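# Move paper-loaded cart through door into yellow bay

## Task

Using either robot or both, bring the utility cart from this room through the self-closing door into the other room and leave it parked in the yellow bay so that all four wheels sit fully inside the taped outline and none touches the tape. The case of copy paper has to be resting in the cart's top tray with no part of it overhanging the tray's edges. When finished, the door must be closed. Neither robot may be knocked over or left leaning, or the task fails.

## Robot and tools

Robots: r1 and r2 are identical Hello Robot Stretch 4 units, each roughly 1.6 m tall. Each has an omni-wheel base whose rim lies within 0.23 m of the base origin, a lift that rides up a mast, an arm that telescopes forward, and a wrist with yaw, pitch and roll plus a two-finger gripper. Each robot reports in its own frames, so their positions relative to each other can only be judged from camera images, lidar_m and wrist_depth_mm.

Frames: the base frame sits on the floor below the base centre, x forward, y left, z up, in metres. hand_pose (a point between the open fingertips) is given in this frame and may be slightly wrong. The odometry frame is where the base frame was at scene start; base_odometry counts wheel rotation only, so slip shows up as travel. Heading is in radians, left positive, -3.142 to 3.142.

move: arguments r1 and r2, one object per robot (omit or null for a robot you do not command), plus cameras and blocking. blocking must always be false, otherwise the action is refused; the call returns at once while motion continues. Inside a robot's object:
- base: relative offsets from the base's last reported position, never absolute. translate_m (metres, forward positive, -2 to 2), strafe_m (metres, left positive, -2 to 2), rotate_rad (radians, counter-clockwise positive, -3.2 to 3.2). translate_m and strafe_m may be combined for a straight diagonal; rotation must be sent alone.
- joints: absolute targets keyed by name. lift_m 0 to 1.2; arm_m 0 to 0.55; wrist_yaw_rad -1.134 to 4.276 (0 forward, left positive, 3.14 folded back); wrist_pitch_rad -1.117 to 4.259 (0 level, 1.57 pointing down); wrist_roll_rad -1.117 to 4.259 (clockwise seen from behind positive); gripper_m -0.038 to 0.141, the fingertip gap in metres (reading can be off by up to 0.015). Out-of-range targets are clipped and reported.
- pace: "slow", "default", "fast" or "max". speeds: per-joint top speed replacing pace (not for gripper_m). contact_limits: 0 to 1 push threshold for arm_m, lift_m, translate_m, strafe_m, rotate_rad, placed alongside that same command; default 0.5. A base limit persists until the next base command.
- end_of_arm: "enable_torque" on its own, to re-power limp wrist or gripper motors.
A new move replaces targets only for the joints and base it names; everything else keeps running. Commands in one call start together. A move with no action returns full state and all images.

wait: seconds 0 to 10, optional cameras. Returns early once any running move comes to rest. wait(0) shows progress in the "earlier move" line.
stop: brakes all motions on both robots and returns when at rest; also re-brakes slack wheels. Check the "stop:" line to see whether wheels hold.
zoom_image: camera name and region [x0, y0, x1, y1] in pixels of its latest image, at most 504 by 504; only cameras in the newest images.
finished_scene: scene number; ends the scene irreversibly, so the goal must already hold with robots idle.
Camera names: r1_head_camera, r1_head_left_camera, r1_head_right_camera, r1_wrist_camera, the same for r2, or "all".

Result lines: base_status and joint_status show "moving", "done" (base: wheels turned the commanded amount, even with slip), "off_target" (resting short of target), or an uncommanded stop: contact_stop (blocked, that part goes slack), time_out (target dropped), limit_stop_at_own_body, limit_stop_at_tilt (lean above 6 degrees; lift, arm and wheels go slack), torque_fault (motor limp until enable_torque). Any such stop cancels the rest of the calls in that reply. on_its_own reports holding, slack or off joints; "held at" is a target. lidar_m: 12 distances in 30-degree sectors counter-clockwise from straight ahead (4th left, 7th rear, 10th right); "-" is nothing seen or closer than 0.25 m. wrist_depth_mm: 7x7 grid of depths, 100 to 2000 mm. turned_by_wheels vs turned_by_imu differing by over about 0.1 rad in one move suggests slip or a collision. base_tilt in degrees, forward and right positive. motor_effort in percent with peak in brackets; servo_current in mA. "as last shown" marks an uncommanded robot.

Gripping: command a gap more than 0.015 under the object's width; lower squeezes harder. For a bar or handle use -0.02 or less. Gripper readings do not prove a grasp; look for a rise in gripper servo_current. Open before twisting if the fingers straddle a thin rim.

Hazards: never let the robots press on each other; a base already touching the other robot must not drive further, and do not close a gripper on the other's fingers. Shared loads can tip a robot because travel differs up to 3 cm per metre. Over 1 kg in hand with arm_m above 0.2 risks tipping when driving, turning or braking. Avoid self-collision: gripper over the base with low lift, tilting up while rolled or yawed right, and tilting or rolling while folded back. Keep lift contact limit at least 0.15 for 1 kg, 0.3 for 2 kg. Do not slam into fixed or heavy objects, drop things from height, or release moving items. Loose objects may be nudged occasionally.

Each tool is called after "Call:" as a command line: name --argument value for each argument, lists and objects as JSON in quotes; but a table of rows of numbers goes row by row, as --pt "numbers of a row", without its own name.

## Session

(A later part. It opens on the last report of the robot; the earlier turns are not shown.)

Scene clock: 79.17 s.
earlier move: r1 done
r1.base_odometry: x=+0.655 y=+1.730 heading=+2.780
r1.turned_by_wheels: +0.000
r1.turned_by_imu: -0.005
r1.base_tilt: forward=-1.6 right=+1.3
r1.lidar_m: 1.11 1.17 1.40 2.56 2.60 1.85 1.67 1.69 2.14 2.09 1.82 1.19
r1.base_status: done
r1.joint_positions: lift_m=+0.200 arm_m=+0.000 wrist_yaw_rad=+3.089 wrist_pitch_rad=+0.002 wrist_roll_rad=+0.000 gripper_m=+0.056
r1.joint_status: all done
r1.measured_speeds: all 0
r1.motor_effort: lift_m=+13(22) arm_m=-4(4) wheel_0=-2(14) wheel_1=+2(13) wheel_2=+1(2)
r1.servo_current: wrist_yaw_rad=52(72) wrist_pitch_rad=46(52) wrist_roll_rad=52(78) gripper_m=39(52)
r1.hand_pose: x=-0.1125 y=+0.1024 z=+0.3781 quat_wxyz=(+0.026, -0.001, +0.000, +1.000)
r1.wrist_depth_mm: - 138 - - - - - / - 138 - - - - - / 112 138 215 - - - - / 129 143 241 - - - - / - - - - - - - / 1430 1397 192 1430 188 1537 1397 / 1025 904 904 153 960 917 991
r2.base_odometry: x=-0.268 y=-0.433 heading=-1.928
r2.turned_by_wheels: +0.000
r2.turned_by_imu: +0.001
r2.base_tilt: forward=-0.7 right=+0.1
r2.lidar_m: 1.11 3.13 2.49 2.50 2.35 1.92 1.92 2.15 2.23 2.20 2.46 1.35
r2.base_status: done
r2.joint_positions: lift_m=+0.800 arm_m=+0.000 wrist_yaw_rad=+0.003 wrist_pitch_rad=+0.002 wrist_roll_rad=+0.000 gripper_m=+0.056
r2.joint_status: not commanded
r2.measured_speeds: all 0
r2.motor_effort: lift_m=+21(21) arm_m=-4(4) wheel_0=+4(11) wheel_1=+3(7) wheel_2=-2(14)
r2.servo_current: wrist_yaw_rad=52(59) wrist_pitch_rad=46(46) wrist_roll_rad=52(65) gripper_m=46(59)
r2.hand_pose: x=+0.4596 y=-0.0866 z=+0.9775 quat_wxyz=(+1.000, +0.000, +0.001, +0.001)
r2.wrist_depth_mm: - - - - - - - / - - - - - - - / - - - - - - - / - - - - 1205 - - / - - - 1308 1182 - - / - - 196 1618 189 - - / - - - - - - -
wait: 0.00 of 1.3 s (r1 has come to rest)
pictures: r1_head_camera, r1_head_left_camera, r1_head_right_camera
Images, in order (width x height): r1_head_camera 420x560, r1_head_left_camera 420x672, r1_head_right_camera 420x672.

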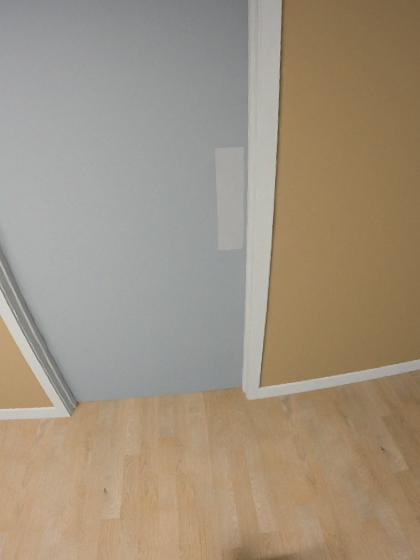

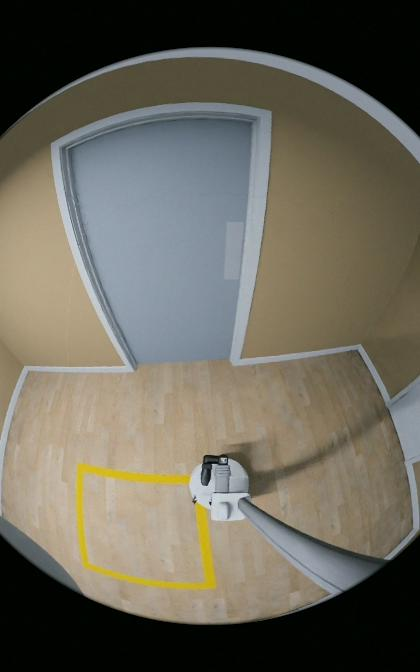

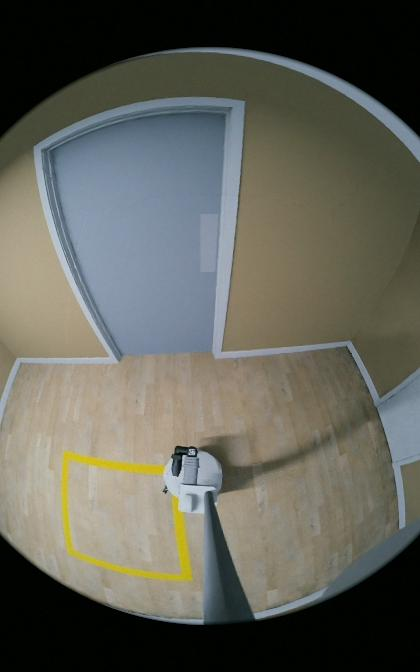

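Call:
move --blocking false --r1 '{"base":{"rotate_rad":-0.1}}' --r2 '{"base":{"rotate_rad":-0.45},"joints":{"wrist_roll_rad":1.57,"gripper_m":0.12}}'

Call:
wait --seconds 1.2

Call:
move --blocking false --r1 '{"base":{"strafe_m":0.22,"translate_m":0.4}}'

Call:
move --blocking false --r2 '{"base":{"strafe_m":0.52}}'

Call:
wait --seconds 2.2

Call:
wait --seconds 2 --cameras '["r1_head_camera","r1_head_left_camera","r2_head_camera","r2_wrist_camera"]'

Scene clock: 117.80 s.
move: r1 moving; r2 moving
r1.base_odometry: x=+0.655 y=+1.730 heading=+2.680
r1.turned_by_wheels: -0.100
r1.turned_by_imu: -0.100
r1.base_tilt: forward=-1.6 right=+1.3
r1.lidar_m: 1.11 1.19 1.31 2.31 2.58 1.92 1.70 1.68 2.01 2.07 2.10 1.25
r1.base_status: rotate_rad moving
r1.joint_positions: lift_m=+0.200 arm_m=+0.000 wrist_yaw_rad=+3.089 wrist_pitch_rad=+0.002 wrist_roll_rad=+0.000 gripper_m=+0.056
r1.joint_status: not commanded
r1.measured_speeds: all 0
r1.motor_effort: lift_m=+13(13) arm_m=-4(4) wheel_0=+2(6) wheel_1=+3(8) wheel_2=+1(6)
r1.servo_current: wrist_yaw_rad=52(65) wrist_pitch_rad=46(52) wrist_roll_rad=39(59) gripper_m=33(46)
r1.hand_pose: x=-0.1125 y=+0.1024 z=+0.3781 quat_wxyz=(+0.026, -0.001, +0.000, +1.000)
r1.wrist_depth_mm: - 137 - - - - - / - 138 - - - - - / 112 138 216 - - - - / 126 143 241 - - - - / - - - - - - - / 1308 1430 191 1618 187 1499 1464 / 1008 904 904 153 931 946 991
r2.base_odometry: x=-0.268 y=-0.433 heading=-2.178
r2.turned_by_wheels: -0.251
r2.turned_by_imu: -0.243
r2.base_tilt: forward=-0.7 right=+0.1
r2.lidar_m: 1.08 1.21 2.70 2.48 2.57 2.05 1.89 1.95 2.35 2.22 2.27 2.93
r2.base_status: rotate_rad moving
r2.joint_positions: lift_m=+0.800 arm_m=+0.000 wrist_yaw_rad=+0.003 wrist_pitch_rad=+0.002 wrist_roll_rad=+0.589 gripper_m=+0.075
r2.joint_status: wrist_roll_rad moving; gripper_m moving
r2.measured_speeds: translate_m=+0.001 strafe_m=+0.001 rotate_rad=-0.934 lift_m=+0.000 arm_m=+0.000 wrist_yaw_rad=+0.000 wrist_pitch_rad=+0.000 wrist_roll_rad=+1.820
r2.motor_effort: lift_m=+21(21) arm_m=-4(4) wheel_0=+6(9) wheel_1=+7(10) wheel_2=+9(10)
r2.servo_current: wrist_yaw_rad=46(52) wrist_pitch_rad=39(46) wrist_roll_rad=124(124) gripper_m=104(104)
r2.hand_pose: x=+0.4596 y=-0.0866 z=+0.9775 quat_wxyz=(+0.957, +0.290, +0.001, +0.001)
r2.wrist_depth_mm: - - - - - - - / - - - - - - - / - - - - - - - / - - - 1430 - - - / - - - 1182 - - 1921 / - - 190 946 188 1863 1576 / - - - - - 1499 1308
pictures: none

Scene clock: 118.03 s.
earlier move: r1 done; r2 moving
r1.base_odometry: x=+0.655 y=+1.730 heading=+2.680
r1.turned_by_wheels: +0.000
r1.turned_by_imu: +0.000
r1.base_tilt: forward=-1.6 right=+1.3
r1.lidar_m: 1.11 1.16 1.31 2.33 2.59 1.92 1.69 1.69 2.01 2.09 2.10 1.25
r1.base_status: done
r1.joint_positions: lift_m=+0.200 arm_m=+0.000 wrist_yaw_rad=+3.089 wrist_pitch_rad=+0.002 wrist_roll_rad=+0.000 gripper_m=+0.056
r1.joint_status: not commanded
r1.measured_speeds: all 0
r1.motor_effort: lift_m=+13(13) arm_m=-4(4) wheel_0=+2(6) wheel_1=+3(8) wheel_2=+1(6)
r1.servo_current: wrist_yaw_rad=46(65) wrist_pitch_rad=39(52) wrist_roll_rad=46(59) gripper_m=39(46)
r1.hand_pose: x=-0.1125 y=+0.1024 z=+0.3781 quat_wxyz=(+0.026, -0.001, +0.000, +1.000)
r1.wrist_depth_mm: - 138 - - - - - / - 138 - - - - - / 112 138 216 - - - - / 126 144 241 - - - - / - - - - - - - / 1308 1397 192 1576 187 1499 1464 / 1025 917 904 153 960 931 976
r2.base_odometry: x=-0.268 y=-0.433 heading=-2.332
r2.turned_by_wheels: -0.154
r2.turned_by_imu: -0.150
r2.base_tilt: forward=-0.7 right=+0.1
r2.lidar_m: 1.10 1.13 2.87 2.50 2.51 2.18 1.90 1.92 2.28 2.22 2.23 2.64
r2.base_status: rotate_rad moving
r2.joint_positions: lift_m=+0.800 arm_m=+0.000 wrist_yaw_rad=+0.003 wrist_pitch_rad=+0.002 wrist_roll_rad=+1.014 gripper_m=+0.097
r2.joint_status: wrist_roll_rad moving; gripper_m moving
r2.measured_speeds: translate_m=-0.001 strafe_m=-0.002 rotate_rad=-0.460 lift_m=+0.000 arm_m=+0.000 wrist_yaw_rad=+0.000 wrist_pitch_rad=+0.000 wrist_roll_rad=+1.820
r2.motor_effort: lift_m=+21(21) arm_m=-4(4) wheel_0=+6(9) wheel_1=+4(10) wheel_2=+4(10)
r2.servo_current: wrist_yaw_rad=46(52) wrist_pitch_rad=33(46) wrist_roll_rad=59(124) gripper_m=59(117)
r2.hand_pose: x=+0.4595 y=-0.0867 z=+0.9775 quat_wxyz=(+0.874, +0.486, +0.001, +0.001)
r2.wrist_depth_mm: - - - - - - - / - - - - - - - / - - - - - - 1863 / - - - - - - 1618 / - - - - - 1921 1430 / - - 192 1281 192 1618 1308 / - - - - 1537 1430 1160
wait: 0.23 of 1.2 s (r1 has come to rest)
pictures: none

Scene clock: 118.53 s.
earlier move: r2 moving
move: r1 moving
r1.base_odometry: x=+0.619 y=+1.729 heading=+2.680
r1.turned_by_wheels: +0.000
r1.turned_by_imu: +0.000
r1.base_tilt: forward=-1.6 right=+1.3
r1.lidar_m: 1.08 1.14 1.27 2.23 2.60 1.97 1.73 1.72 2.05 2.11 2.06 1.20
r1.base_status: translate_m moving; strafe_m moving
r1.joint_positions: lift_m=+0.200 arm_m=+0.000 wrist_yaw_rad=+3.089 wrist_pitch_rad=+0.002 wrist_roll_rad=+0.000 gripper_m=+0.056
r1.joint_status: not commanded
r1.measured_speeds: translate_m=+0.120 strafe_m=+0.066 rotate_rad=+0.001 lift_m=+0.000 arm_m=+0.000 wrist_yaw_rad=+0.000 wrist_pitch_rad=+0.000 wrist_roll_rad=+0.000
r1.motor_effort: lift_m=+13(13) arm_m=-4(4) wheel_0=+2(4) wheel_1=+8(10) wheel_2=-8(9)
r1.servo_current: wrist_yaw_rad=46(59) wrist_pitch_rad=39(46) wrist_roll_rad=33(59) gripper_m=39(46)
r1.hand_pose: x=-0.1125 y=+0.1024 z=+0.3781 quat_wxyz=(+0.026, -0.001, +0.000, +1.000)
r1.wrist_depth_mm: - 137 - - - - - / - 137 - - - - - / 110 138 204 - - - - / 124 139 237 - - - - / - - - - - - - / 1397 1430 191 1464 187 1537 1499 / 1025 891 904 154 931 946 976
r2.base_odometry: x=-0.268 y=-0.434 heading=-2.377
r2.turned_by_wheels: -0.045
r2.turned_by_imu: -0.044
r2.base_tilt: forward=-0.7 right=+0.0
r2.lidar_m: 1.11 1.12 2.92 2.51 2.51 2.22 1.92 1.91 2.25 2.19 2.21 2.60
r2.base_status: done
r2.joint_positions: lift_m=+0.800 arm_m=+0.000 wrist_yaw_rad=+0.003 wrist_pitch_rad=+0.002 wrist_roll_rad=+1.568 gripper_m=+0.120
r2.joint_status: wrist_roll_rad moving; gripper_m moving
r2.measured_speeds: translate_m=+0.000 strafe_m=+0.000 rotate_rad=+0.000 lift_m=+0.000 arm_m=+0.000 wrist_yaw_rad=+0.000 wrist_pitch_rad=+0.000 wrist_roll_rad=+0.013
r2.motor_effort: lift_m=+21(21) arm_m=-4(4) wheel_0=+5(7) wheel_1=+2(4) wheel_2=+5(5)
r2.servo_current: wrist_yaw_rad=46(59) wrist_pitch_rad=46(46) wrist_roll_rad=59(72) gripper_m=59(85)
r2.hand_pose: x=+0.4595 y=-0.0867 z=+0.9775 quat_wxyz=(+0.708, +0.706, +0.001, +0.000)
r2.wrist_depth_mm: - - - - - 1863 1336 / - - - - - 1921 1336 / - - - - - - 1336 / - - - - - - 1366 / - - - - - 1808 1397 / - - 198 1308 196 1430 1229 / - - - - - 917 -
pictures: none

Scene clock: 119.03 s.
earlier move: r1 moving; r2 done
move: r2 moving
r1.base_odometry: x=+0.512 y=+1.724 heading=+2.680
r1.turned_by_wheels: +0.000
r1.turned_by_imu: +0.001
r1.base_tilt: forward=-1.6 right=+1.3
r1.lidar_m: 0.99 1.03 1.19 2.03 2.57 2.09 1.82 1.83 2.21 2.13 1.86 1.10
r1.base_status: translate_m moving; strafe_m moving
r1.joint_positions: lift_m=+0.200 arm_m=+0.000 wrist_yaw_rad=+3.089 wrist_pitch_rad=+0.002 wrist_roll_rad=+0.000 gripper_m=+0.056
r1.joint_status: not commanded
r1.measured_speeds: translate_m=+0.246 strafe_m=+0.136 rotate_rad=+0.000 lift_m=+0.000 arm_m=+0.000 wrist_yaw_rad=+0.000 wrist_pitch_rad=+0.000 wrist_roll_rad=+0.000
r1.motor_effort: lift_m=+13(13) arm_m=-4(4) wheel_0=+5(7) wheel_1=+9(10) wheel_2=-9(9)
r1.servo_current: wrist_yaw_rad=46(59) wrist_pitch_rad=39(52) wrist_roll_rad=46(52) gripper_m=39(46)
r1.hand_pose: x=-0.1125 y=+0.1024 z=+0.3781 quat_wxyz=(+0.026, -0.001, +0.000, +1.000)
r1.wrist_depth_mm: - 137 - - - - - / - 137 - - - - - / 110 138 206 - - - - / 125 139 237 - - - - / - - - - - - - / 1430 1397 195 1537 187 1366 1366 / 1025 904 854 153 960 917 976
r2.base_odometry: x=-0.243 y=-0.459 heading=-2.377
r2.turned_by_wheels: +0.000
r2.turned_by_imu: +0.000
r2.base_tilt: forward=-0.7 right=+0.1
r2.lidar_m: 1.09 1.13 2.92 2.48 2.47 2.25 1.93 1.93 2.25 2.25 2.25 2.61
r2.base_status: strafe_m moving
r2.joint_positions: lift_m=+0.800 arm_m=+0.000 wrist_yaw_rad=+0.003 wrist_pitch_rad=+0.002 wrist_roll_rad=+1.568 gripper_m=+0.120
r2.joint_status: all done
r2.measured_speeds: translate_m=-0.001 strafe_m=+0.140 rotate_rad=+0.007 lift_m=+0.000 arm_m=+0.000 wrist_yaw_rad=+0.000 wrist_pitch_rad=+0.000 wrist_roll_rad=+0.000
r2.motor_effort: lift_m=+21(21) arm_m=-4(4) wheel_0=-14(14) wheel_1=+12(12) wheel_2=-1(4)
r2.servo_current: wrist_yaw_rad=52(59) wrist_pitch_rad=39(46) wrist_roll_rad=59(59) gripper_m=52(59)
r2.hand_pose: x=+0.4595 y=-0.0867 z=+0.9775 quat_wxyz=(+0.708, +0.706, +0.001, +0.000)
r2.wrist_depth_mm: - - - - - 1921 1336 / - - - - - 1921 1366 / - - - - - 1983 1366 / - - - - - - 1397 / - - - - - 1808 1366 / - - 199 1255 195 1281 1205 / - - - - - 891 -
pictures: none

Scene clock: 120.90 s.
earlier move: r1 done; r2 moving
r1.base_odometry: x=+0.199 y=+1.711 heading=+2.680
r1.turned_by_wheels: +0.000
r1.turned_by_imu: +0.001
r1.base_tilt: forward=-1.7 right=+1.3
r1.lidar_m: 0.73 0.72 0.87 1.40 2.49 2.42 2.13 2.14 2.54 2.22 1.26 0.75
r1.base_status: done
r1.joint_positions: lift_m=+0.200 arm_m=+0.000 wrist_yaw_rad=+3.089 wrist_pitch_rad=+0.002 wrist_roll_rad=+0.000 gripper_m=+0.056
r1.joint_status: not commanded
r1.measured_speeds: all 0
r1.motor_effort: lift_m=+13(13) arm_m=-4(4) wheel_0=+2(7) wheel_1=+1(10) wheel_2=+1(9)
r1.servo_current: wrist_yaw_rad=46(65) wrist_pitch_rad=39(52) wrist_roll_rad=59(72) gripper_m=46(46)
r1.hand_pose: x=-0.1125 y=+0.1024 z=+0.3781 quat_wxyz=(+0.026, -0.001, +0.000, +1.000)
r1.wrist_depth_mm: 136 139 - - - - - / 113 139 - - - - - / 117 140 272 - - - - / 137 162 - - - - - / - - - - - - - / 1430 1366 194 1430 187 1464 1397 / 1025 904 891 153 946 931 917
r2.base_odometry: x=+0.075 y=-0.792 heading=-2.377
r2.turned_by_wheels: +0.000
r2.turned_by_imu: +0.000
r2.base_tilt: forward=-0.7 right=+0.0
r2.lidar_m: 1.07 3.69 2.40 2.01 2.01 2.38 2.03 2.03 2.40 2.71 2.67 3.14
r2.base_status: strafe_m moving
r2.joint_positions: lift_m=+0.800 arm_m=+0.000 wrist_yaw_rad=+0.003 wrist_pitch_rad=+0.002 wrist_roll_rad=+1.568 gripper_m=+0.120
r2.joint_status: all done
r2.measured_speeds: translate_m=+0.001 strafe_m=+0.122 rotate_rad=-0.004 lift_m=+0.000 arm_m=+0.000 wrist_yaw_rad=+0.000 wrist_pitch_rad=+0.000 wrist_roll_rad=+0.000
r2.motor_effort: lift_m=+21(21) arm_m=-4(4) wheel_0=-5(14) wheel_1=+2(12) wheel_2=+1(4)
r2.servo_current: wrist_yaw_rad=39(59) wrist_pitch_rad=46(46) wrist_roll_rad=46(59) gripper_m=59(59)
r2.hand_pose: x=+0.4595 y=-0.0867 z=+0.9775 quat_wxyz=(+0.708, +0.706, +0.001, +0.000)
r2.wrist_depth_mm: - - - - - 1921 1308 / - - - - - 1983 1366 / - - - - - 1808 1366 / - - - 1160 1430 904 - / - - - 1182 891 891 - / - - 198 - 201 917 1336 / - - - - - 1921 1366
wait: 1.87 of 2.2 s (r1 has come to rest)
pictures: none

Scene clock: 121.60 s.
earlier move: r2 done
r1.base_odometry: x=+0.199 y=+1.711 heading=+2.680
r1.turned_by_wheels: +0.000
r1.turned_by_imu: +0.000
r1.base_tilt: forward=-1.6 right=+1.3
r1.lidar_m: 0.73 0.73 0.87 1.37 2.48 2.43 2.14 2.14 2.51 2.22 1.28 0.74
r1.base_status: done
r1.joint_positions: lift_m=+0.200 arm_m=+0.000 wrist_yaw_rad=+3.089 wrist_pitch_rad=+0.002 wrist_roll_rad=+0.000 gripper_m=+0.056
r1.joint_status: not commanded
r1.measured_speeds: all 0
r1.motor_effort: lift_m=+13(13) arm_m=-4(4) wheel_0=+3(7) wheel_1=+1(10) wheel_2=+0(9)
r1.servo_current: wrist_yaw_rad=39(65) wrist_pitch_rad=46(52) wrist_roll_rad=52(72) gripper_m=39(46)
r1.hand_pose: x=-0.1125 y=+0.1024 z=+0.3781 quat_wxyz=(+0.026, -0.001, +0.000, +1.000)
r1.wrist_depth_mm: 136 138 - - - - - / 114 139 - - - - - / 118 139 272 - - - - / 137 162 - - - - - / - - - - - - - / 1430 1430 194 1464 187 1499 1366 / 1025 891 904 153 960 931 931
r2.base_odometry: x=+0.092 y=-0.809 heading=-2.377
r2.turned_by_wheels: +0.000
r2.turned_by_imu: +0.000
r2.base_tilt: forward=-0.7 right=+0.1
r2.lidar_m: 1.06 3.71 2.37 2.01 1.99 2.36 2.05 2.04 2.37 2.73 2.72 3.14
r2.base_status: done
r2.joint_positions: lift_m=+0.800 arm_m=+0.000 wrist_yaw_rad=+0.003 wrist_pitch_rad=+0.002 wrist_roll_rad=+1.568 gripper_m=+0.120
r2.joint_status: all done
r2.measured_speeds: all 0
r2.motor_effort: lift_m=+21(21) arm_m=-4(4) wheel_0=-3(14) wheel_1=+3(12) wheel_2=+0(4)
r2.servo_current: wrist_yaw_rad=46(65) wrist_pitch_rad=39(46) wrist_roll_rad=52(59) gripper_m=46(59)
r2.hand_pose: x=+0.4595 y=-0.0867 z=+0.9775 quat_wxyz=(+0.708, +0.706, +0.001, +0.000)
r2.wrist_depth_mm: - - - - - 1863 1336 / - - - - - 1921 1366 / - - - - - 1618 1336 / - - - 1160 1430 904 - / - - - 1229 904 891 - / - - 198 - 213 904 1308 / - - - - - 1983 1336
wait: 0.70 of 2 s (r2 has come to rest)
Images, in order (width x height): r1_head_camera 420x560, r1_head_left_camera 420x672, r2_head_camera 420x560, r2_wrist_camera 616x392.

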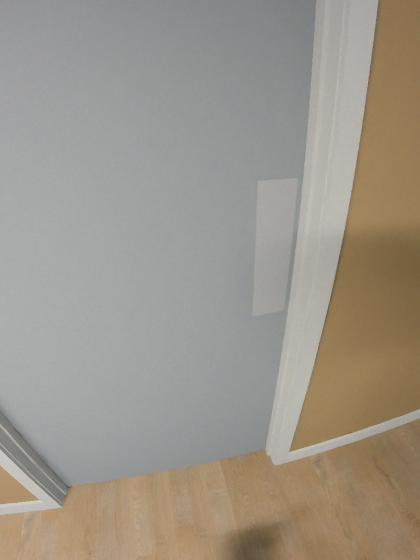

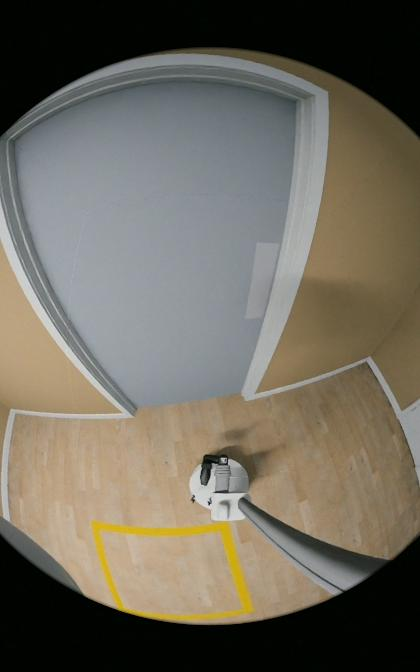

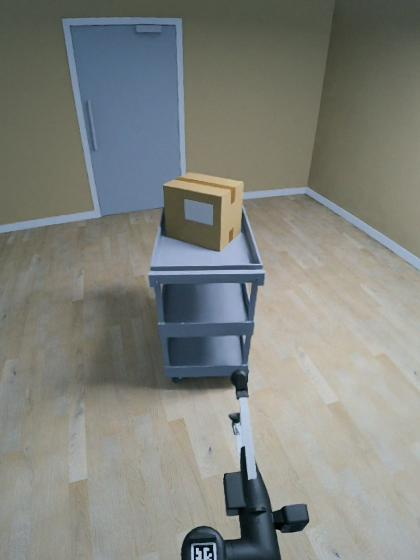

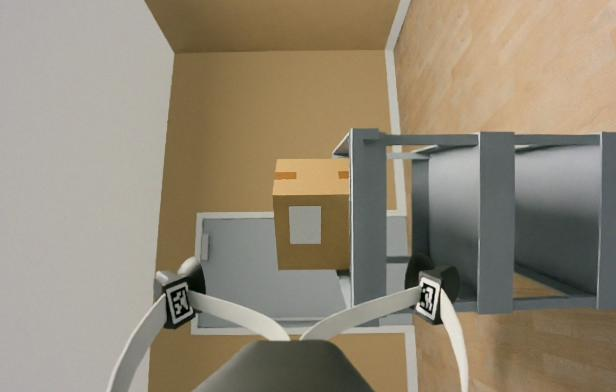

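Call:
move --blocking false --r1 '{"base":{"rotate_rad":-0.08}}' --r2 '{"base":{"translate_m":0.45,"strafe_m":0.03},"joints":{"lift_m":0.65,"gripper_m":0.14}}'

Call:
wait --seconds 0.6

Call:
move --blocking false --r1 '{"base":{"strafe_m":0.14}}'

Call:
wait --seconds 2.5

Call:
wait --seconds 1.5 --cameras '["r1_head_camera","r1_head_left_camera","r2_head_camera","r2_wrist_camera"]'

Scene clock: 147.23 s.
move: r1 moving; r2 moving
r1.base_odometry: x=+0.199 y=+1.711 heading=+2.601
r1.turned_by_wheels: -0.080
r1.turned_by_imu: -0.080
r1.base_tilt: forward=-1.6 right=+1.3
r1.lidar_m: 0.73 0.72 0.83 1.24 2.49 2.58 2.16 2.14 2.41 2.23 1.46 0.79
r1.base_status: rotate_rad moving
r1.joint_positions: lift_m=+0.200 arm_m=+0.000 wrist_yaw_rad=+3.089 wrist_pitch_rad=+0.002 wrist_roll_rad=+0.000 gripper_m=+0.056
r1.joint_status: not commanded
r1.measured_speeds: all 0
r1.motor_effort: lift_m=+13(13) arm_m=-4(4) wheel_0=+2(6) wheel_1=+1(8) wheel_2=+3(6)
r1.servo_current: wrist_yaw_rad=52(59) wrist_pitch_rad=46(46) wrist_roll_rad=52(59) gripper_m=39(46)
r1.hand_pose: x=-0.1125 y=+0.1024 z=+0.3781 quat_wxyz=(+0.026, -0.001, +0.000, +1.000)
r1.wrist_depth_mm: 137 139 - - - - - / 113 139 - - - - - / 118 140 273 - - - - / 137 162 - - - - - / - - - - - - - / 1499 1464 194 1430 187 1537 1366 / 1008 904 904 154 946 931 931
r2.base_odometry: x=+0.071 y=-0.832 heading=-2.377
r2.turned_by_wheels: +0.000
r2.turned_by_imu: +0.001
r2.base_tilt: forward=-0.7 right=+0.0
r2.lidar_m: 1.03 3.68 2.39 2.02 2.00 2.35 2.10 2.08 2.43 2.69 2.68 3.13
r2.base_status: translate_m moving; strafe_m moving
r2.joint_positions: lift_m=+0.762 arm_m=+0.000 wrist_yaw_rad=+0.003 wrist_pitch_rad=+0.002 wrist_roll_rad=+1.568 gripper_m=+0.132
r2.joint_status: lift_m moving; gripper_m moving
r2.measured_speeds: translate_m=+0.121 strafe_m=+0.008 rotate_rad=+0.002 lift_m=-0.146 arm_m=+0.000 wrist_yaw_rad=+0.000 wrist_pitch_rad=+0.000 wrist_roll_rad=+0.000
r2.motor_effort: lift_m=+13(19) arm_m=-4(4) wheel_0=+3(11) wheel_1=+9(9) wheel_2=-13(13)
r2.servo_current: wrist_yaw_rad=52(59) wrist_pitch_rad=39(46) wrist_roll_rad=46(59) gripper_m=91(104)
r2.hand_pose: x=+0.4595 y=-0.0867 z=+0.9401 quat_wxyz=(+0.708, +0.706, +0.001, +0.000)
r2.wrist_depth_mm: - - - - - 1808 1281 / - - - - - 1863 1255 / - - - - - 1618 1308 / - - - 1138 1308 878 - / - - - 1182 891 866 - / - - 217 - 220 1576 1308 / - - - - - - 1308
pictures: none

Scene clock: 147.43 s.
earlier move: r1 done; r2 moving
r1.base_odometry: x=+0.199 y=+1.711 heading=+2.601
r1.turned_by_wheels: +0.000
r1.turned_by_imu: +0.000
r1.base_tilt: forward=-1.6 right=+1.3
r1.lidar_m: 0.73 0.72 0.83 1.25 2.47 2.53 2.15 2.13 2.41 2.20 1.45 0.77
r1.base_status: done
r1.joint_positions: lift_m=+0.200 arm_m=+0.000 wrist_yaw_rad=+3.089 wrist_pitch_rad=+0.002 wrist_roll_rad=+0.000 gripper_m=+0.056
r1.joint_status: not commanded
r1.measured_speeds: all 0
r1.motor_effort: lift_m=+13(13) arm_m=-4(4) wheel_0=+1(6) wheel_1=+1(8) wheel_2=+1(6)
r1.servo_current: wrist_yaw_rad=52(59) wrist_pitch_rad=46(52) wrist_roll_rad=59(78) gripper_m=39(46)
r1.hand_pose: x=-0.1125 y=+0.1024 z=+0.3781 quat_wxyz=(+0.026, -0.001, +0.000, +1.000)
r1.wrist_depth_mm: 136 138 - - - - - / 113 139 - - - - - / 117 140 273 - - - - / 137 162 - - - - - / - - - - - - - / 1397 1430 193 1430 187 1464 1430 / 1008 904 904 153 960 931 931
r2.base_odometry: x=+0.050 y=-0.854 heading=-2.377
r2.turned_by_wheels: +0.000
r2.turned_by_imu: +0.000
r2.base_tilt: forward=-0.7 right=+0.1
r2.lidar_m: 0.99 3.62 2.37 2.01 2.02 2.39 2.11 2.13 2.48 2.71 2.70 1.07
r2.base_status: translate_m moving; strafe_m moving
r2.joint_positions: lift_m=+0.726 arm_m=+0.000 wrist_yaw_rad=+0.003 wrist_pitch_rad=+0.002 wrist_roll_rad=+1.568 gripper_m=+0.138
r2.joint_status: lift_m moving; gripper_m moving
r2.measured_speeds: translate_m=+0.172 strafe_m=+0.012 rotate_rad=-0.002 lift_m=-0.206 arm_m=+0.000 wrist_yaw_rad=+0.000 wrist_pitch_rad=+0.000 wrist_roll_rad=+0.000
r2.motor_effort: lift_m=+13(19) arm_m=-4(4) wheel_0=+6(11) wheel_1=+7(10) wheel_2=-13(14)
r2.servo_current: wrist_yaw_rad=46(59) wrist_pitch_rad=39(46) wrist_roll_rad=46(59) gripper_m=52(104)
r2.hand_pose: x=+0.4595 y=-0.0867 z=+0.9039 quat_wxyz=(+0.708, +0.706, +0.001, +0.000)
r2.wrist_depth_mm: - - - - - 1808 1229 / - - - - - 1808 1255 / - - - - - 1499 1281 / - - - 1060 - 842 - / - - - 1160 1430 842 - / - - - 842 831 854 1281 / - - - - - - 1255
wait: 0.20 of 0.6 s (r1 has come to rest)
pictures: none

Scene clock: 147.93 s.
earlier move: r2 moving
move: r1 moving
r1.base_odometry: x=+0.180 y=+1.680 heading=+2.601
r1.turned_by_wheels: +0.000
r1.turned_by_imu: +0.000
r1.base_tilt: forward=-1.6 right=+1.3
r1.lidar_m: 0.71 0.72 0.79 1.23 2.44 2.59 2.16 2.13 2.42 2.25 1.46 0.77
r1.base_status: strafe_m moving
r1.joint_positions: lift_m=+0.200 arm_m=+0.000 wrist_yaw_rad=+3.089 wrist_pitch_rad=+0.002 wrist_roll_rad=+0.000 gripper_m=+0.056
r1.joint_status: not commanded
r1.measured_speeds: translate_m=+0.000 strafe_m=+0.139 rotate_rad=+0.000 lift_m=+0.000 arm_m=+0.000 wrist_yaw_rad=+0.000 wrist_pitch_rad=+0.000 wrist_roll_rad=+0.000
r1.motor_effort: lift_m=+13(13) arm_m=-4(4) wheel_0=-11(11) wheel_1=+9(11) wheel_2=+1(1)
r1.servo_current: wrist_yaw_rad=39(59) wrist_pitch_rad=46(46) wrist_roll_rad=52(59) gripper_m=39(46)
r1.hand_pose: x=-0.1125 y=+0.1024 z=+0.3781 quat_wxyz=(+0.026, -0.001, +0.000, +1.000)
r1.wrist_depth_mm: 136 139 - - - - - / 113 139 - - - - - / 117 140 271 - - - - / 137 163 - - - - - / - - - - - - - / 1430 1397 194 1430 188 1499 1366 / 1008 904 904 153 960 946 946
r2.base_odometry: x=-0.030 y=-0.942 heading=-2.377
r2.turned_by_wheels: +0.000
r2.turned_by_imu: +0.000
r2.base_tilt: forward=-0.7 right=+0.1
r2.lidar_m: 0.88 3.52 2.39 2.05 2.05 2.41 2.23 2.24 2.58 2.70 2.69 0.94
r2.base_status: translate_m moving; strafe_m moving
r2.joint_positions: lift_m=+0.657 arm_m=+0.000 wrist_yaw_rad=+0.003 wrist_pitch_rad=+0.002 wrist_roll_rad=+1.568 gripper_m=+0.140
r2.joint_status: lift_m moving; the others done
r2.measured_speeds: translate_m=+0.295 strafe_m=+0.019 rotate_rad=-0.002 lift_m=-0.068 arm_m=+0.000 wrist_yaw_rad=+0.000 wrist_pitch_rad=+0.000 wrist_roll_rad=+0.000
r2.motor_effort: lift_m=+15(17) arm_m=-4(4) wheel_0=+8(11) wheel_1=+9(9) wheel_2=-13(14)
r2.servo_current: wrist_yaw_rad=39(52) wrist_pitch_rad=39(46) wrist_roll_rad=46(59) gripper_m=39(59)
r2.hand_pose: x=+0.4595 y=-0.0867 z=+0.8348 quat_wxyz=(+0.708, +0.706, +0.001, +0.000)
r2.wrist_depth_mm: - - - - - 1661 1138 / - - - - - 1661 1160 / - - - 1098 - 715 - / - - 1025 946 - 715 - / - - 1078 991 - 723 - / - - - 668 212 203 - / - - - - - 1708 1160
pictures: none

Scene clock: 149.13 s.
earlier move: r1 done; r2 moving
r1.base_odometry: x=+0.127 y=+1.591 heading=+2.601
r1.turned_by_wheels: +0.000
r1.turned_by_imu: +0.000
r1.base_tilt: forward=-1.6 right=+1.3
r1.lidar_m: 0.68 0.66 0.76 1.16 2.35 2.62 2.18 2.20 2.49 2.36 1.38 0.79
r1.base_status: done
r1.joint_positions: lift_m=+0.200 arm_m=+0.000 wrist_yaw_rad=+3.089 wrist_pitch_rad=+0.002 wrist_roll_rad=+0.000 gripper_m=+0.056
r1.joint_status: not commanded
r1.measured_speeds: all 0
r1.motor_effort: lift_m=+13(13) arm_m=-4(4) wheel_0=-1(11) wheel_1=+0(11) wheel_2=+0(2)
r1.servo_current: wrist_yaw_rad=46(65) wrist_pitch_rad=39(46) wrist_roll_rad=59(65) gripper_m=39(52)
r1.hand_pose: x=-0.1125 y=+0.1024 z=+0.3781 quat_wxyz=(+0.026, -0.001, +0.000, +1.000)
r1.wrist_depth_mm: 136 138 - - - - - / 113 139 - - - - - / 118 140 273 - - - - / 137 162 - - - - - / - - - - - - - / 1430 1464 192 1430 187 1576 1397 / 1008 904 891 153 946 891 976
r2.base_odometry: x=-0.205 y=-1.134 heading=-2.377
r2.turned_by_wheels: +0.000
r2.turned_by_imu: +0.000
r2.base_tilt: forward=-0.6 right=+0.1
r2.lidar_m: 0.61 3.25 2.50 2.12 2.10 2.47 2.49 2.48 2.88 2.62 2.60 0.65
r2.base_status: translate_m moving; strafe_m moving
r2.joint_positions: lift_m=+0.650 arm_m=+0.000 wrist_yaw_rad=+0.003 wrist_pitch_rad=+0.002 wrist_roll_rad=+1.568 gripper_m=+0.140
r2.joint_status: all done
r2.measured_speeds: translate_m=+0.079 strafe_m=+0.006 rotate_rad=-0.002 lift_m=+0.000 arm_m=+0.000 wrist_yaw_rad=+0.000 wrist_pitch_rad=+0.000 wrist_roll_rad=+0.000
r2.motor_effort: lift_m=+14(17) arm_m=-4(4) wheel_0=+4(11) wheel_1=+4(9) wheel_2=-3(14)
r2.servo_current: wrist_yaw_rad=33(65) wrist_pitch_rad=39(52) wrist_roll_rad=52(59) gripper_m=46(59)
r2.hand_pose: x=+0.4595 y=-0.0867 z=+0.8281 quat_wxyz=(+0.708, +0.706, +0.001, +0.000)
r2.wrist_depth_mm: - - - - - 1661 1138 / - - - 459 - 699 459 / - - - 462 - - 462 / - - 707 462 - - 462 / - - 768 466 - 469 469 / - - 831 410 1060 189 469 / - - - - - 508 473
wait: 1.20 of 2.5 s (r1 has come to rest)
pictures: none

Scene clock: 149.73 s.
earlier move: r2 done
r1.base_odometry: x=+0.127 y=+1.591 heading=+2.601
r1.turned_by_wheels: +0.000
r1.turned_by_imu: +0.000
r1.base_tilt: forward=-1.6 right=+1.3
r1.lidar_m: 0.70 0.68 0.79 1.16 2.34 2.61 2.19 2.19 2.48 2.36 1.38 0.79
r1.base_status: done
r1.joint_positions: lift_m=+0.200 arm_m=+0.000 wrist_yaw_rad=+3.089 wrist_pitch_rad=+0.002 wrist_roll_rad=+0.000 gripper_m=+0.056
r1.joint_status: not commanded
r1.measured_speeds: all 0
r1.motor_effort: lift_m=+13(13) arm_m=-4(4) wheel_0=+0(11) wheel_1=+0(11) wheel_2=+0(2)
r1.servo_current: wrist_yaw_rad=59(65) wrist_pitch_rad=33(46) wrist_roll_rad=39(65) gripper_m=39(52)
r1.hand_pose: x=-0.1125 y=+0.1024 z=+0.3781 quat_wxyz=(+0.026, -0.001, +0.000, +1.000)
r1.wrist_depth_mm: 136 139 - - - - - / 113 139 - - - - - / 118 140 273 - - - - / 137 162 - - - - - / - - - - - - - / 1397 1397 192 1430 188 1537 1336 / 1025 891 917 153 946 891 991
r2.base_odometry: x=-0.212 y=-1.142 heading=-2.377
r2.turned_by_wheels: +0.000
r2.turned_by_imu: +0.000
r2.base_tilt: forward=-0.7 right=+0.1
r2.lidar_m: 0.62 3.26 2.48 2.11 2.12 2.47 2.49 2.49 2.92 2.62 2.62 0.63
r2.base_status: done
r2.joint_positions: lift_m=+0.650 arm_m=+0.000 wrist_yaw_rad=+0.003 wrist_pitch_rad=+0.002 wrist_roll_rad=+1.568 gripper_m=+0.140
r2.joint_status: all done
r2.measured_speeds: all 0
r2.motor_effort: lift_m=+14(17) arm_m=-4(4) wheel_0=+4(11) wheel_1=+5(9) wheel_2=-3(14)
r2.servo_current: wrist_yaw_rad=39(65) wrist_pitch_rad=46(52) wrist_roll_rad=46(59) gripper_m=52(59)
r2.hand_pose: x=+0.4595 y=-0.0867 z=+0.8281 quat_wxyz=(+0.708, +0.706, +0.001, +0.000)
r2.wrist_depth_mm: - - - - - 1661 1118 / - - - 445 - 661 442 / - - 831 452 - - 449 / - - 691 449 - - 449 / - - 750 452 - - 455 / - - 820 397 1042 186 455 / - - - - - 1983 459
wait: 0.60 of 1.5 s (r2 has come to rest)
Images, in order (width x height): r1_head_camera 420x560, r1_head_left_camera 420x672, r2_head_camera 420x560, r2_wrist_camera 616x392.

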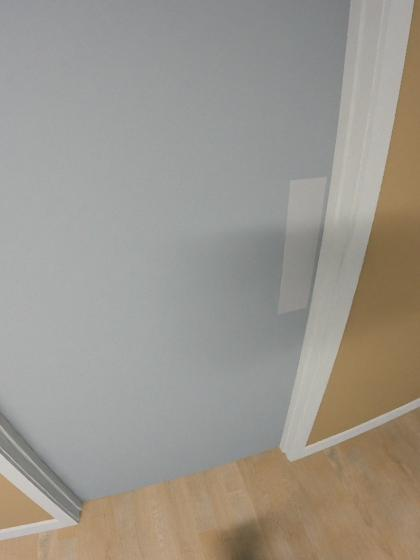

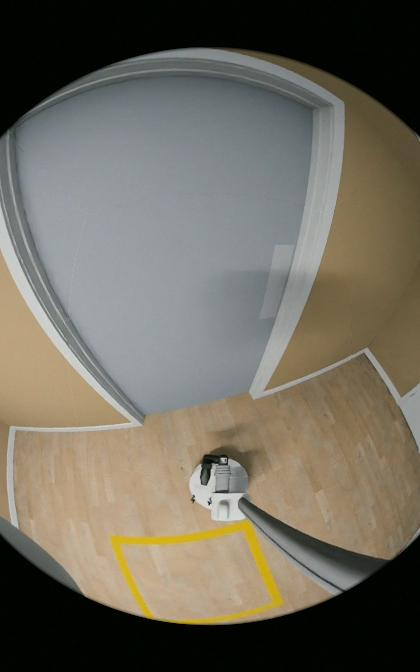

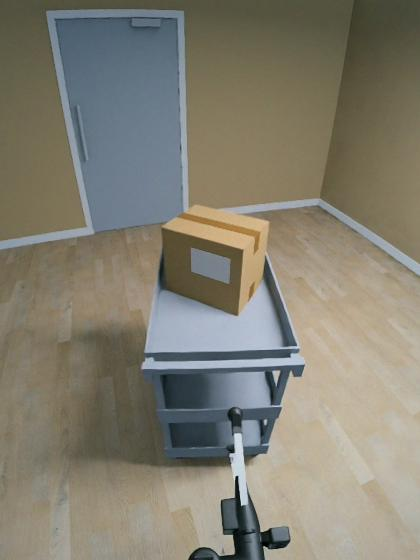

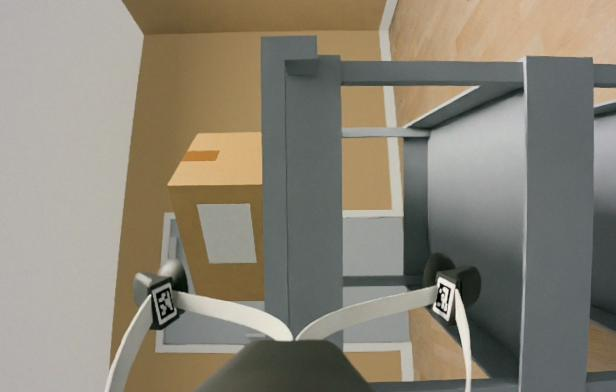

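Call:
move --blocking false --r1 '{"base":{"rotate_rad":0.26}}' --r2 '{"base":{"translate_m":0.18,"strafe_m":-0.03},"contact_limits":{"translate_m":0.1}}'

Call:
wait --seconds 2

Call:
wait --seconds 2 --cameras '["r1_head_camera","r1_head_left_camera","r2_head_camera","r2_wrist_camera"]'

Scene clock: 179.97 s.
move: r1 moving; r2 moving
r1.base_odometry: x=+0.127 y=+1.591 heading=+2.813
r1.turned_by_wheels: +0.212
r1.turned_by_imu: +0.213
r1.base_tilt: forward=-1.6 right=+1.2
r1.lidar_m: 0.69 0.67 0.79 1.76 2.39 2.32 2.16 2.23 2.51 2.38 0.99 0.77
r1.base_status: rotate_rad moving
r1.joint_positions: lift_m=+0.200 arm_m=+0.000 wrist_yaw_rad=+3.089 wrist_pitch_rad=+0.002 wrist_roll_rad=+0.000 gripper_m=+0.056
r1.joint_status: not commanded
r1.measured_speeds: translate_m=+0.000 strafe_m=-0.001 rotate_rad=+0.464 lift_m=+0.000 arm_m=+0.000 wrist_yaw_rad=+0.000 wrist_pitch_rad=+0.000 wrist_roll_rad=+0.000
r1.motor_effort: lift_m=+13(13) arm_m=-4(4) wheel_0=-3(9) wheel_1=-5(7) wheel_2=-2(7)
r1.servo_current: wrist_yaw_rad=46(65) wrist_pitch_rad=46(46) wrist_roll_rad=46(59) gripper_m=46(46)
r1.hand_pose: x=-0.1125 y=+0.1024 z=+0.3781 quat_wxyz=(+0.026, -0.001, +0.000, +1.000)
r1.wrist_depth_mm: 136 139 - - - - - / 113 139 - - - - - / 118 140 272 - - - - / 138 162 - - - - - / - - - - - - - / 1464 1430 194 1430 187 1576 1397 / 1025 917 904 153 946 931 931
r2.base_odometry: x=-0.238 y=-1.160 heading=-2.376
r2.turned_by_wheels: +0.000
r2.turned_by_imu: +0.001
r2.base_tilt: forward=-0.7 right=+0.1
r2.lidar_m: 0.55 3.25 2.49 2.13 2.13 2.47 2.53 2.52 2.89 2.62 2.61 0.63
r2.base_status: translate_m moving; strafe_m moving
r2.joint_positions: lift_m=+0.650 arm_m=+0.000 wrist_yaw_rad=+0.003 wrist_pitch_rad=+0.002 wrist_roll_rad=+1.568 gripper_m=+0.140
r2.joint_status: not commanded
r2.measured_speeds: translate_m=+0.122 strafe_m=-0.021 rotate_rad=-0.005 lift_m=+0.000 arm_m=+0.000 wrist_yaw_rad=+0.000 wrist_pitch_rad=+0.000 wrist_roll_rad=+0.000
r2.motor_effort: lift_m=+14(14) arm_m=-4(4) wheel_0=+8(10) wheel_1=+7(7) wheel_2=-12(14)
r2.servo_current: wrist_yaw_rad=52(52) wrist_pitch_rad=46(46) wrist_roll_rad=59(65) gripper_m=46(59)
r2.contact_limits: translate_m 0.1
r2.hand_pose: x=+0.4595 y=-0.0867 z=+0.8281 quat_wxyz=(+0.708, +0.706, +0.001, +0.000)
r2.wrist_depth_mm: - - - - - 1618 1138 / - - - 418 427 427 424 / - - 798 421 - - 424 / - - 668 424 - - 424 / - - 723 427 - - 424 / - - 768 368 212 186 430 / - - - - - 1983 433
pictures: none

Scene clock: 180.50 s.
earlier move: r1 done; r2 moving
r1.base_odometry: x=+0.127 y=+1.591 heading=+2.860
r1.turned_by_wheels: +0.047
r1.turned_by_imu: +0.048
r1.base_tilt: forward=-1.6 right=+1.3
r1.lidar_m: 0.68 0.71 0.80 2.07 2.44 2.29 2.17 2.26 2.53 2.37 0.91 0.74
r1.base_status: done
r1.joint_positions: lift_m=+0.200 arm_m=+0.000 wrist_yaw_rad=+3.089 wrist_pitch_rad=+0.002 wrist_roll_rad=+0.000 gripper_m=+0.056
r1.joint_status: not commanded
r1.measured_speeds: all 0
r1.motor_effort: lift_m=+13(13) arm_m=-4(4) wheel_0=-3(9) wheel_1=-1(7) wheel_2=-2(7)
r1.servo_current: wrist_yaw_rad=46(72) wrist_pitch_rad=46(46) wrist_roll_rad=52(65) gripper_m=39(46)
r1.hand_pose: x=-0.1125 y=+0.1024 z=+0.3781 quat_wxyz=(+0.026, -0.001, +0.000, +1.000)
r1.wrist_depth_mm: 136 139 - - - - - / 113 139 - - - - - / 118 140 272 - - - - / 137 162 - - - - - / - - - - - - - / 1430 1430 194 1464 187 1397 1366 / 1025 904 917 154 960 931 931
r2.base_odometry: x=-0.317 y=-1.214 heading=-2.376
r2.turned_by_wheels: +0.000
r2.turned_by_imu: +0.000
r2.base_tilt: forward=-0.6 right=+0.1
r2.lidar_m: 0.49 0.51 2.55 2.16 2.16 2.54 2.61 2.61 3.03 2.57 2.57 0.51
r2.base_status: translate_m moving; strafe_m moving
r2.joint_positions: lift_m=+0.650 arm_m=+0.000 wrist_yaw_rad=+0.003 wrist_pitch_rad=+0.002 wrist_roll_rad=+1.568 gripper_m=+0.140
r2.joint_status: not commanded
r2.measured_speeds: translate_m=+0.168 strafe_m=-0.027 rotate_rad=+0.000 lift_m=+0.000 arm_m=+0.000 wrist_yaw_rad=+0.000 wrist_pitch_rad=+0.000 wrist_roll_rad=+0.000
r2.motor_effort: lift_m=+14(14) arm_m=-4(4) wheel_0=+1(14) wheel_1=+4(7) wheel_2=-6(14)
r2.servo_current: wrist_yaw_rad=39(52) wrist_pitch_rad=39(46) wrist_roll_rad=39(65) gripper_m=52(59)
r2.contact_limits: translate_m 0.1
r2.hand_pose: x=+0.4595 y=-0.0867 z=+0.8281 quat_wxyz=(+0.708, +0.706, +0.001, +0.000)
r2.wrist_depth_mm: - - - 267 - 1499 1078 / - - - 327 - 492 349 / - - 676 329 - - - / - - 559 332 - - - / - - 597 332 - - - / - - 276 336 212 185 - / - - - - - - -
wait: 0.53 of 2 s (r1 has come to rest)
pictures: none

Scene clock: 181.47 s.
earlier move: r2 done
r1.base_odometry: x=+0.127 y=+1.591 heading=+2.860
r1.turned_by_wheels: +0.000
r1.turned_by_imu: +0.000
r1.base_tilt: forward=-1.6 right=+1.3
r1.lidar_m: 0.66 0.70 0.84 2.04 2.42 2.28 2.16 2.22 2.50 2.38 0.94 0.73
r1.base_status: done
r1.joint_positions: lift_m=+0.200 arm_m=+0.000 wrist_yaw_rad=+3.089 wrist_pitch_rad=+0.002 wrist_roll_rad=+0.000 gripper_m=+0.056
r1.joint_status: not commanded
r1.measured_speeds: all 0
r1.motor_effort: lift_m=+13(13) arm_m=-4(4) wheel_0=-3(9) wheel_1=-1(7) wheel_2=-2(7)
r1.servo_current: wrist_yaw_rad=52(72) wrist_pitch_rad=39(46) wrist_roll_rad=52(72) gripper_m=46(52)
r1.hand_pose: x=-0.1125 y=+0.1024 z=+0.3781 quat_wxyz=(+0.026, -0.001, +0.000, +1.000)
r1.wrist_depth_mm: 136 138 - - - - - / 113 139 - - - - - / 118 140 272 - - - - / 137 162 - - - - - / - - - - - - - / 1430 1430 193 1430 187 1366 1366 / 1025 904 904 153 946 931 931
r2.base_odometry: x=-0.363 y=-1.245 heading=-2.376
r2.turned_by_wheels: +0.000
r2.turned_by_imu: +0.000
r2.base_tilt: forward=-0.7 right=+0.0
r2.lidar_m: 0.43 0.46 2.55 2.18 2.20 2.53 2.66 2.65 2.98 2.56 2.54 0.46
r2.base_status: done
r2.joint_positions: lift_m=+0.650 arm_m=+0.000 wrist_yaw_rad=+0.003 wrist_pitch_rad=+0.002 wrist_roll_rad=+1.568 gripper_m=+0.140
r2.joint_status: not commanded
r2.measured_speeds: all 0
r2.motor_effort: lift_m=+14(14) arm_m=-4(4) wheel_0=+3(14) wheel_1=+4(7) wheel_2=-2(14)
r2.servo_current: wrist_yaw_rad=46(65) wrist_pitch_rad=39(46) wrist_roll_rad=59(65) gripper_m=52(59)
r2.contact_limits: translate_m 0.1
r2.hand_pose: x=+0.4595 y=-0.0867 z=+0.8281 quat_wxyz=(+0.708, +0.706, +0.001, +0.000)
r2.wrist_depth_mm: - - - 259 276 274 273 / - - - 268 - 1576 436 / - - 591 271 - 831 - / - 569 492 272 - 878 - / - - 512 273 - 831 - / - - 216 274 274 185 - / - - - - - - -
wait: 0.97 of 2 s (r2 has come to rest)
Images, in order (width x height): r1_head_camera 420x560, r1_head_left_camera 420x672, r2_head_camera 420x560, r2_wrist_camera 616x392.

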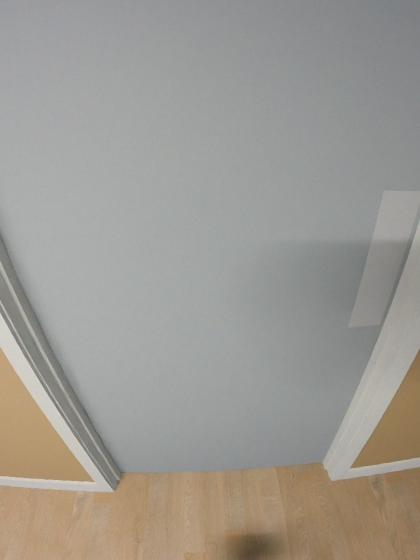

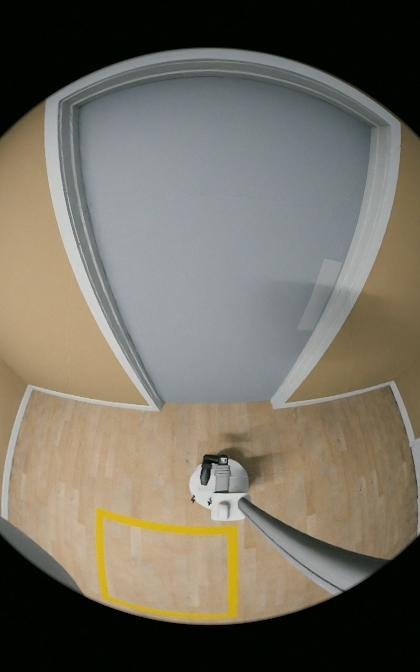

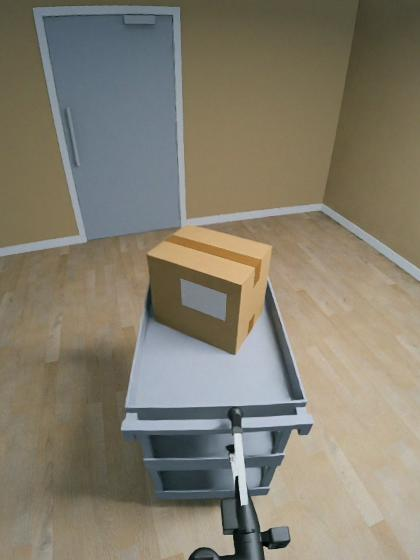

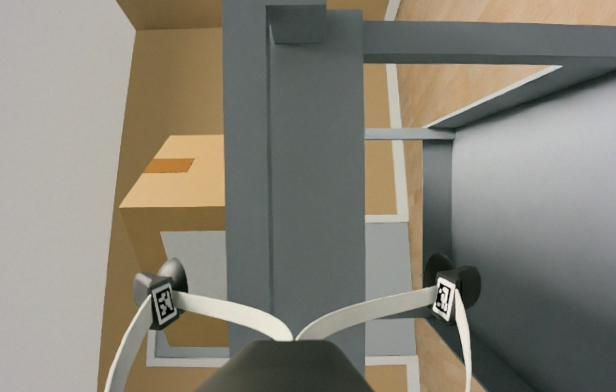

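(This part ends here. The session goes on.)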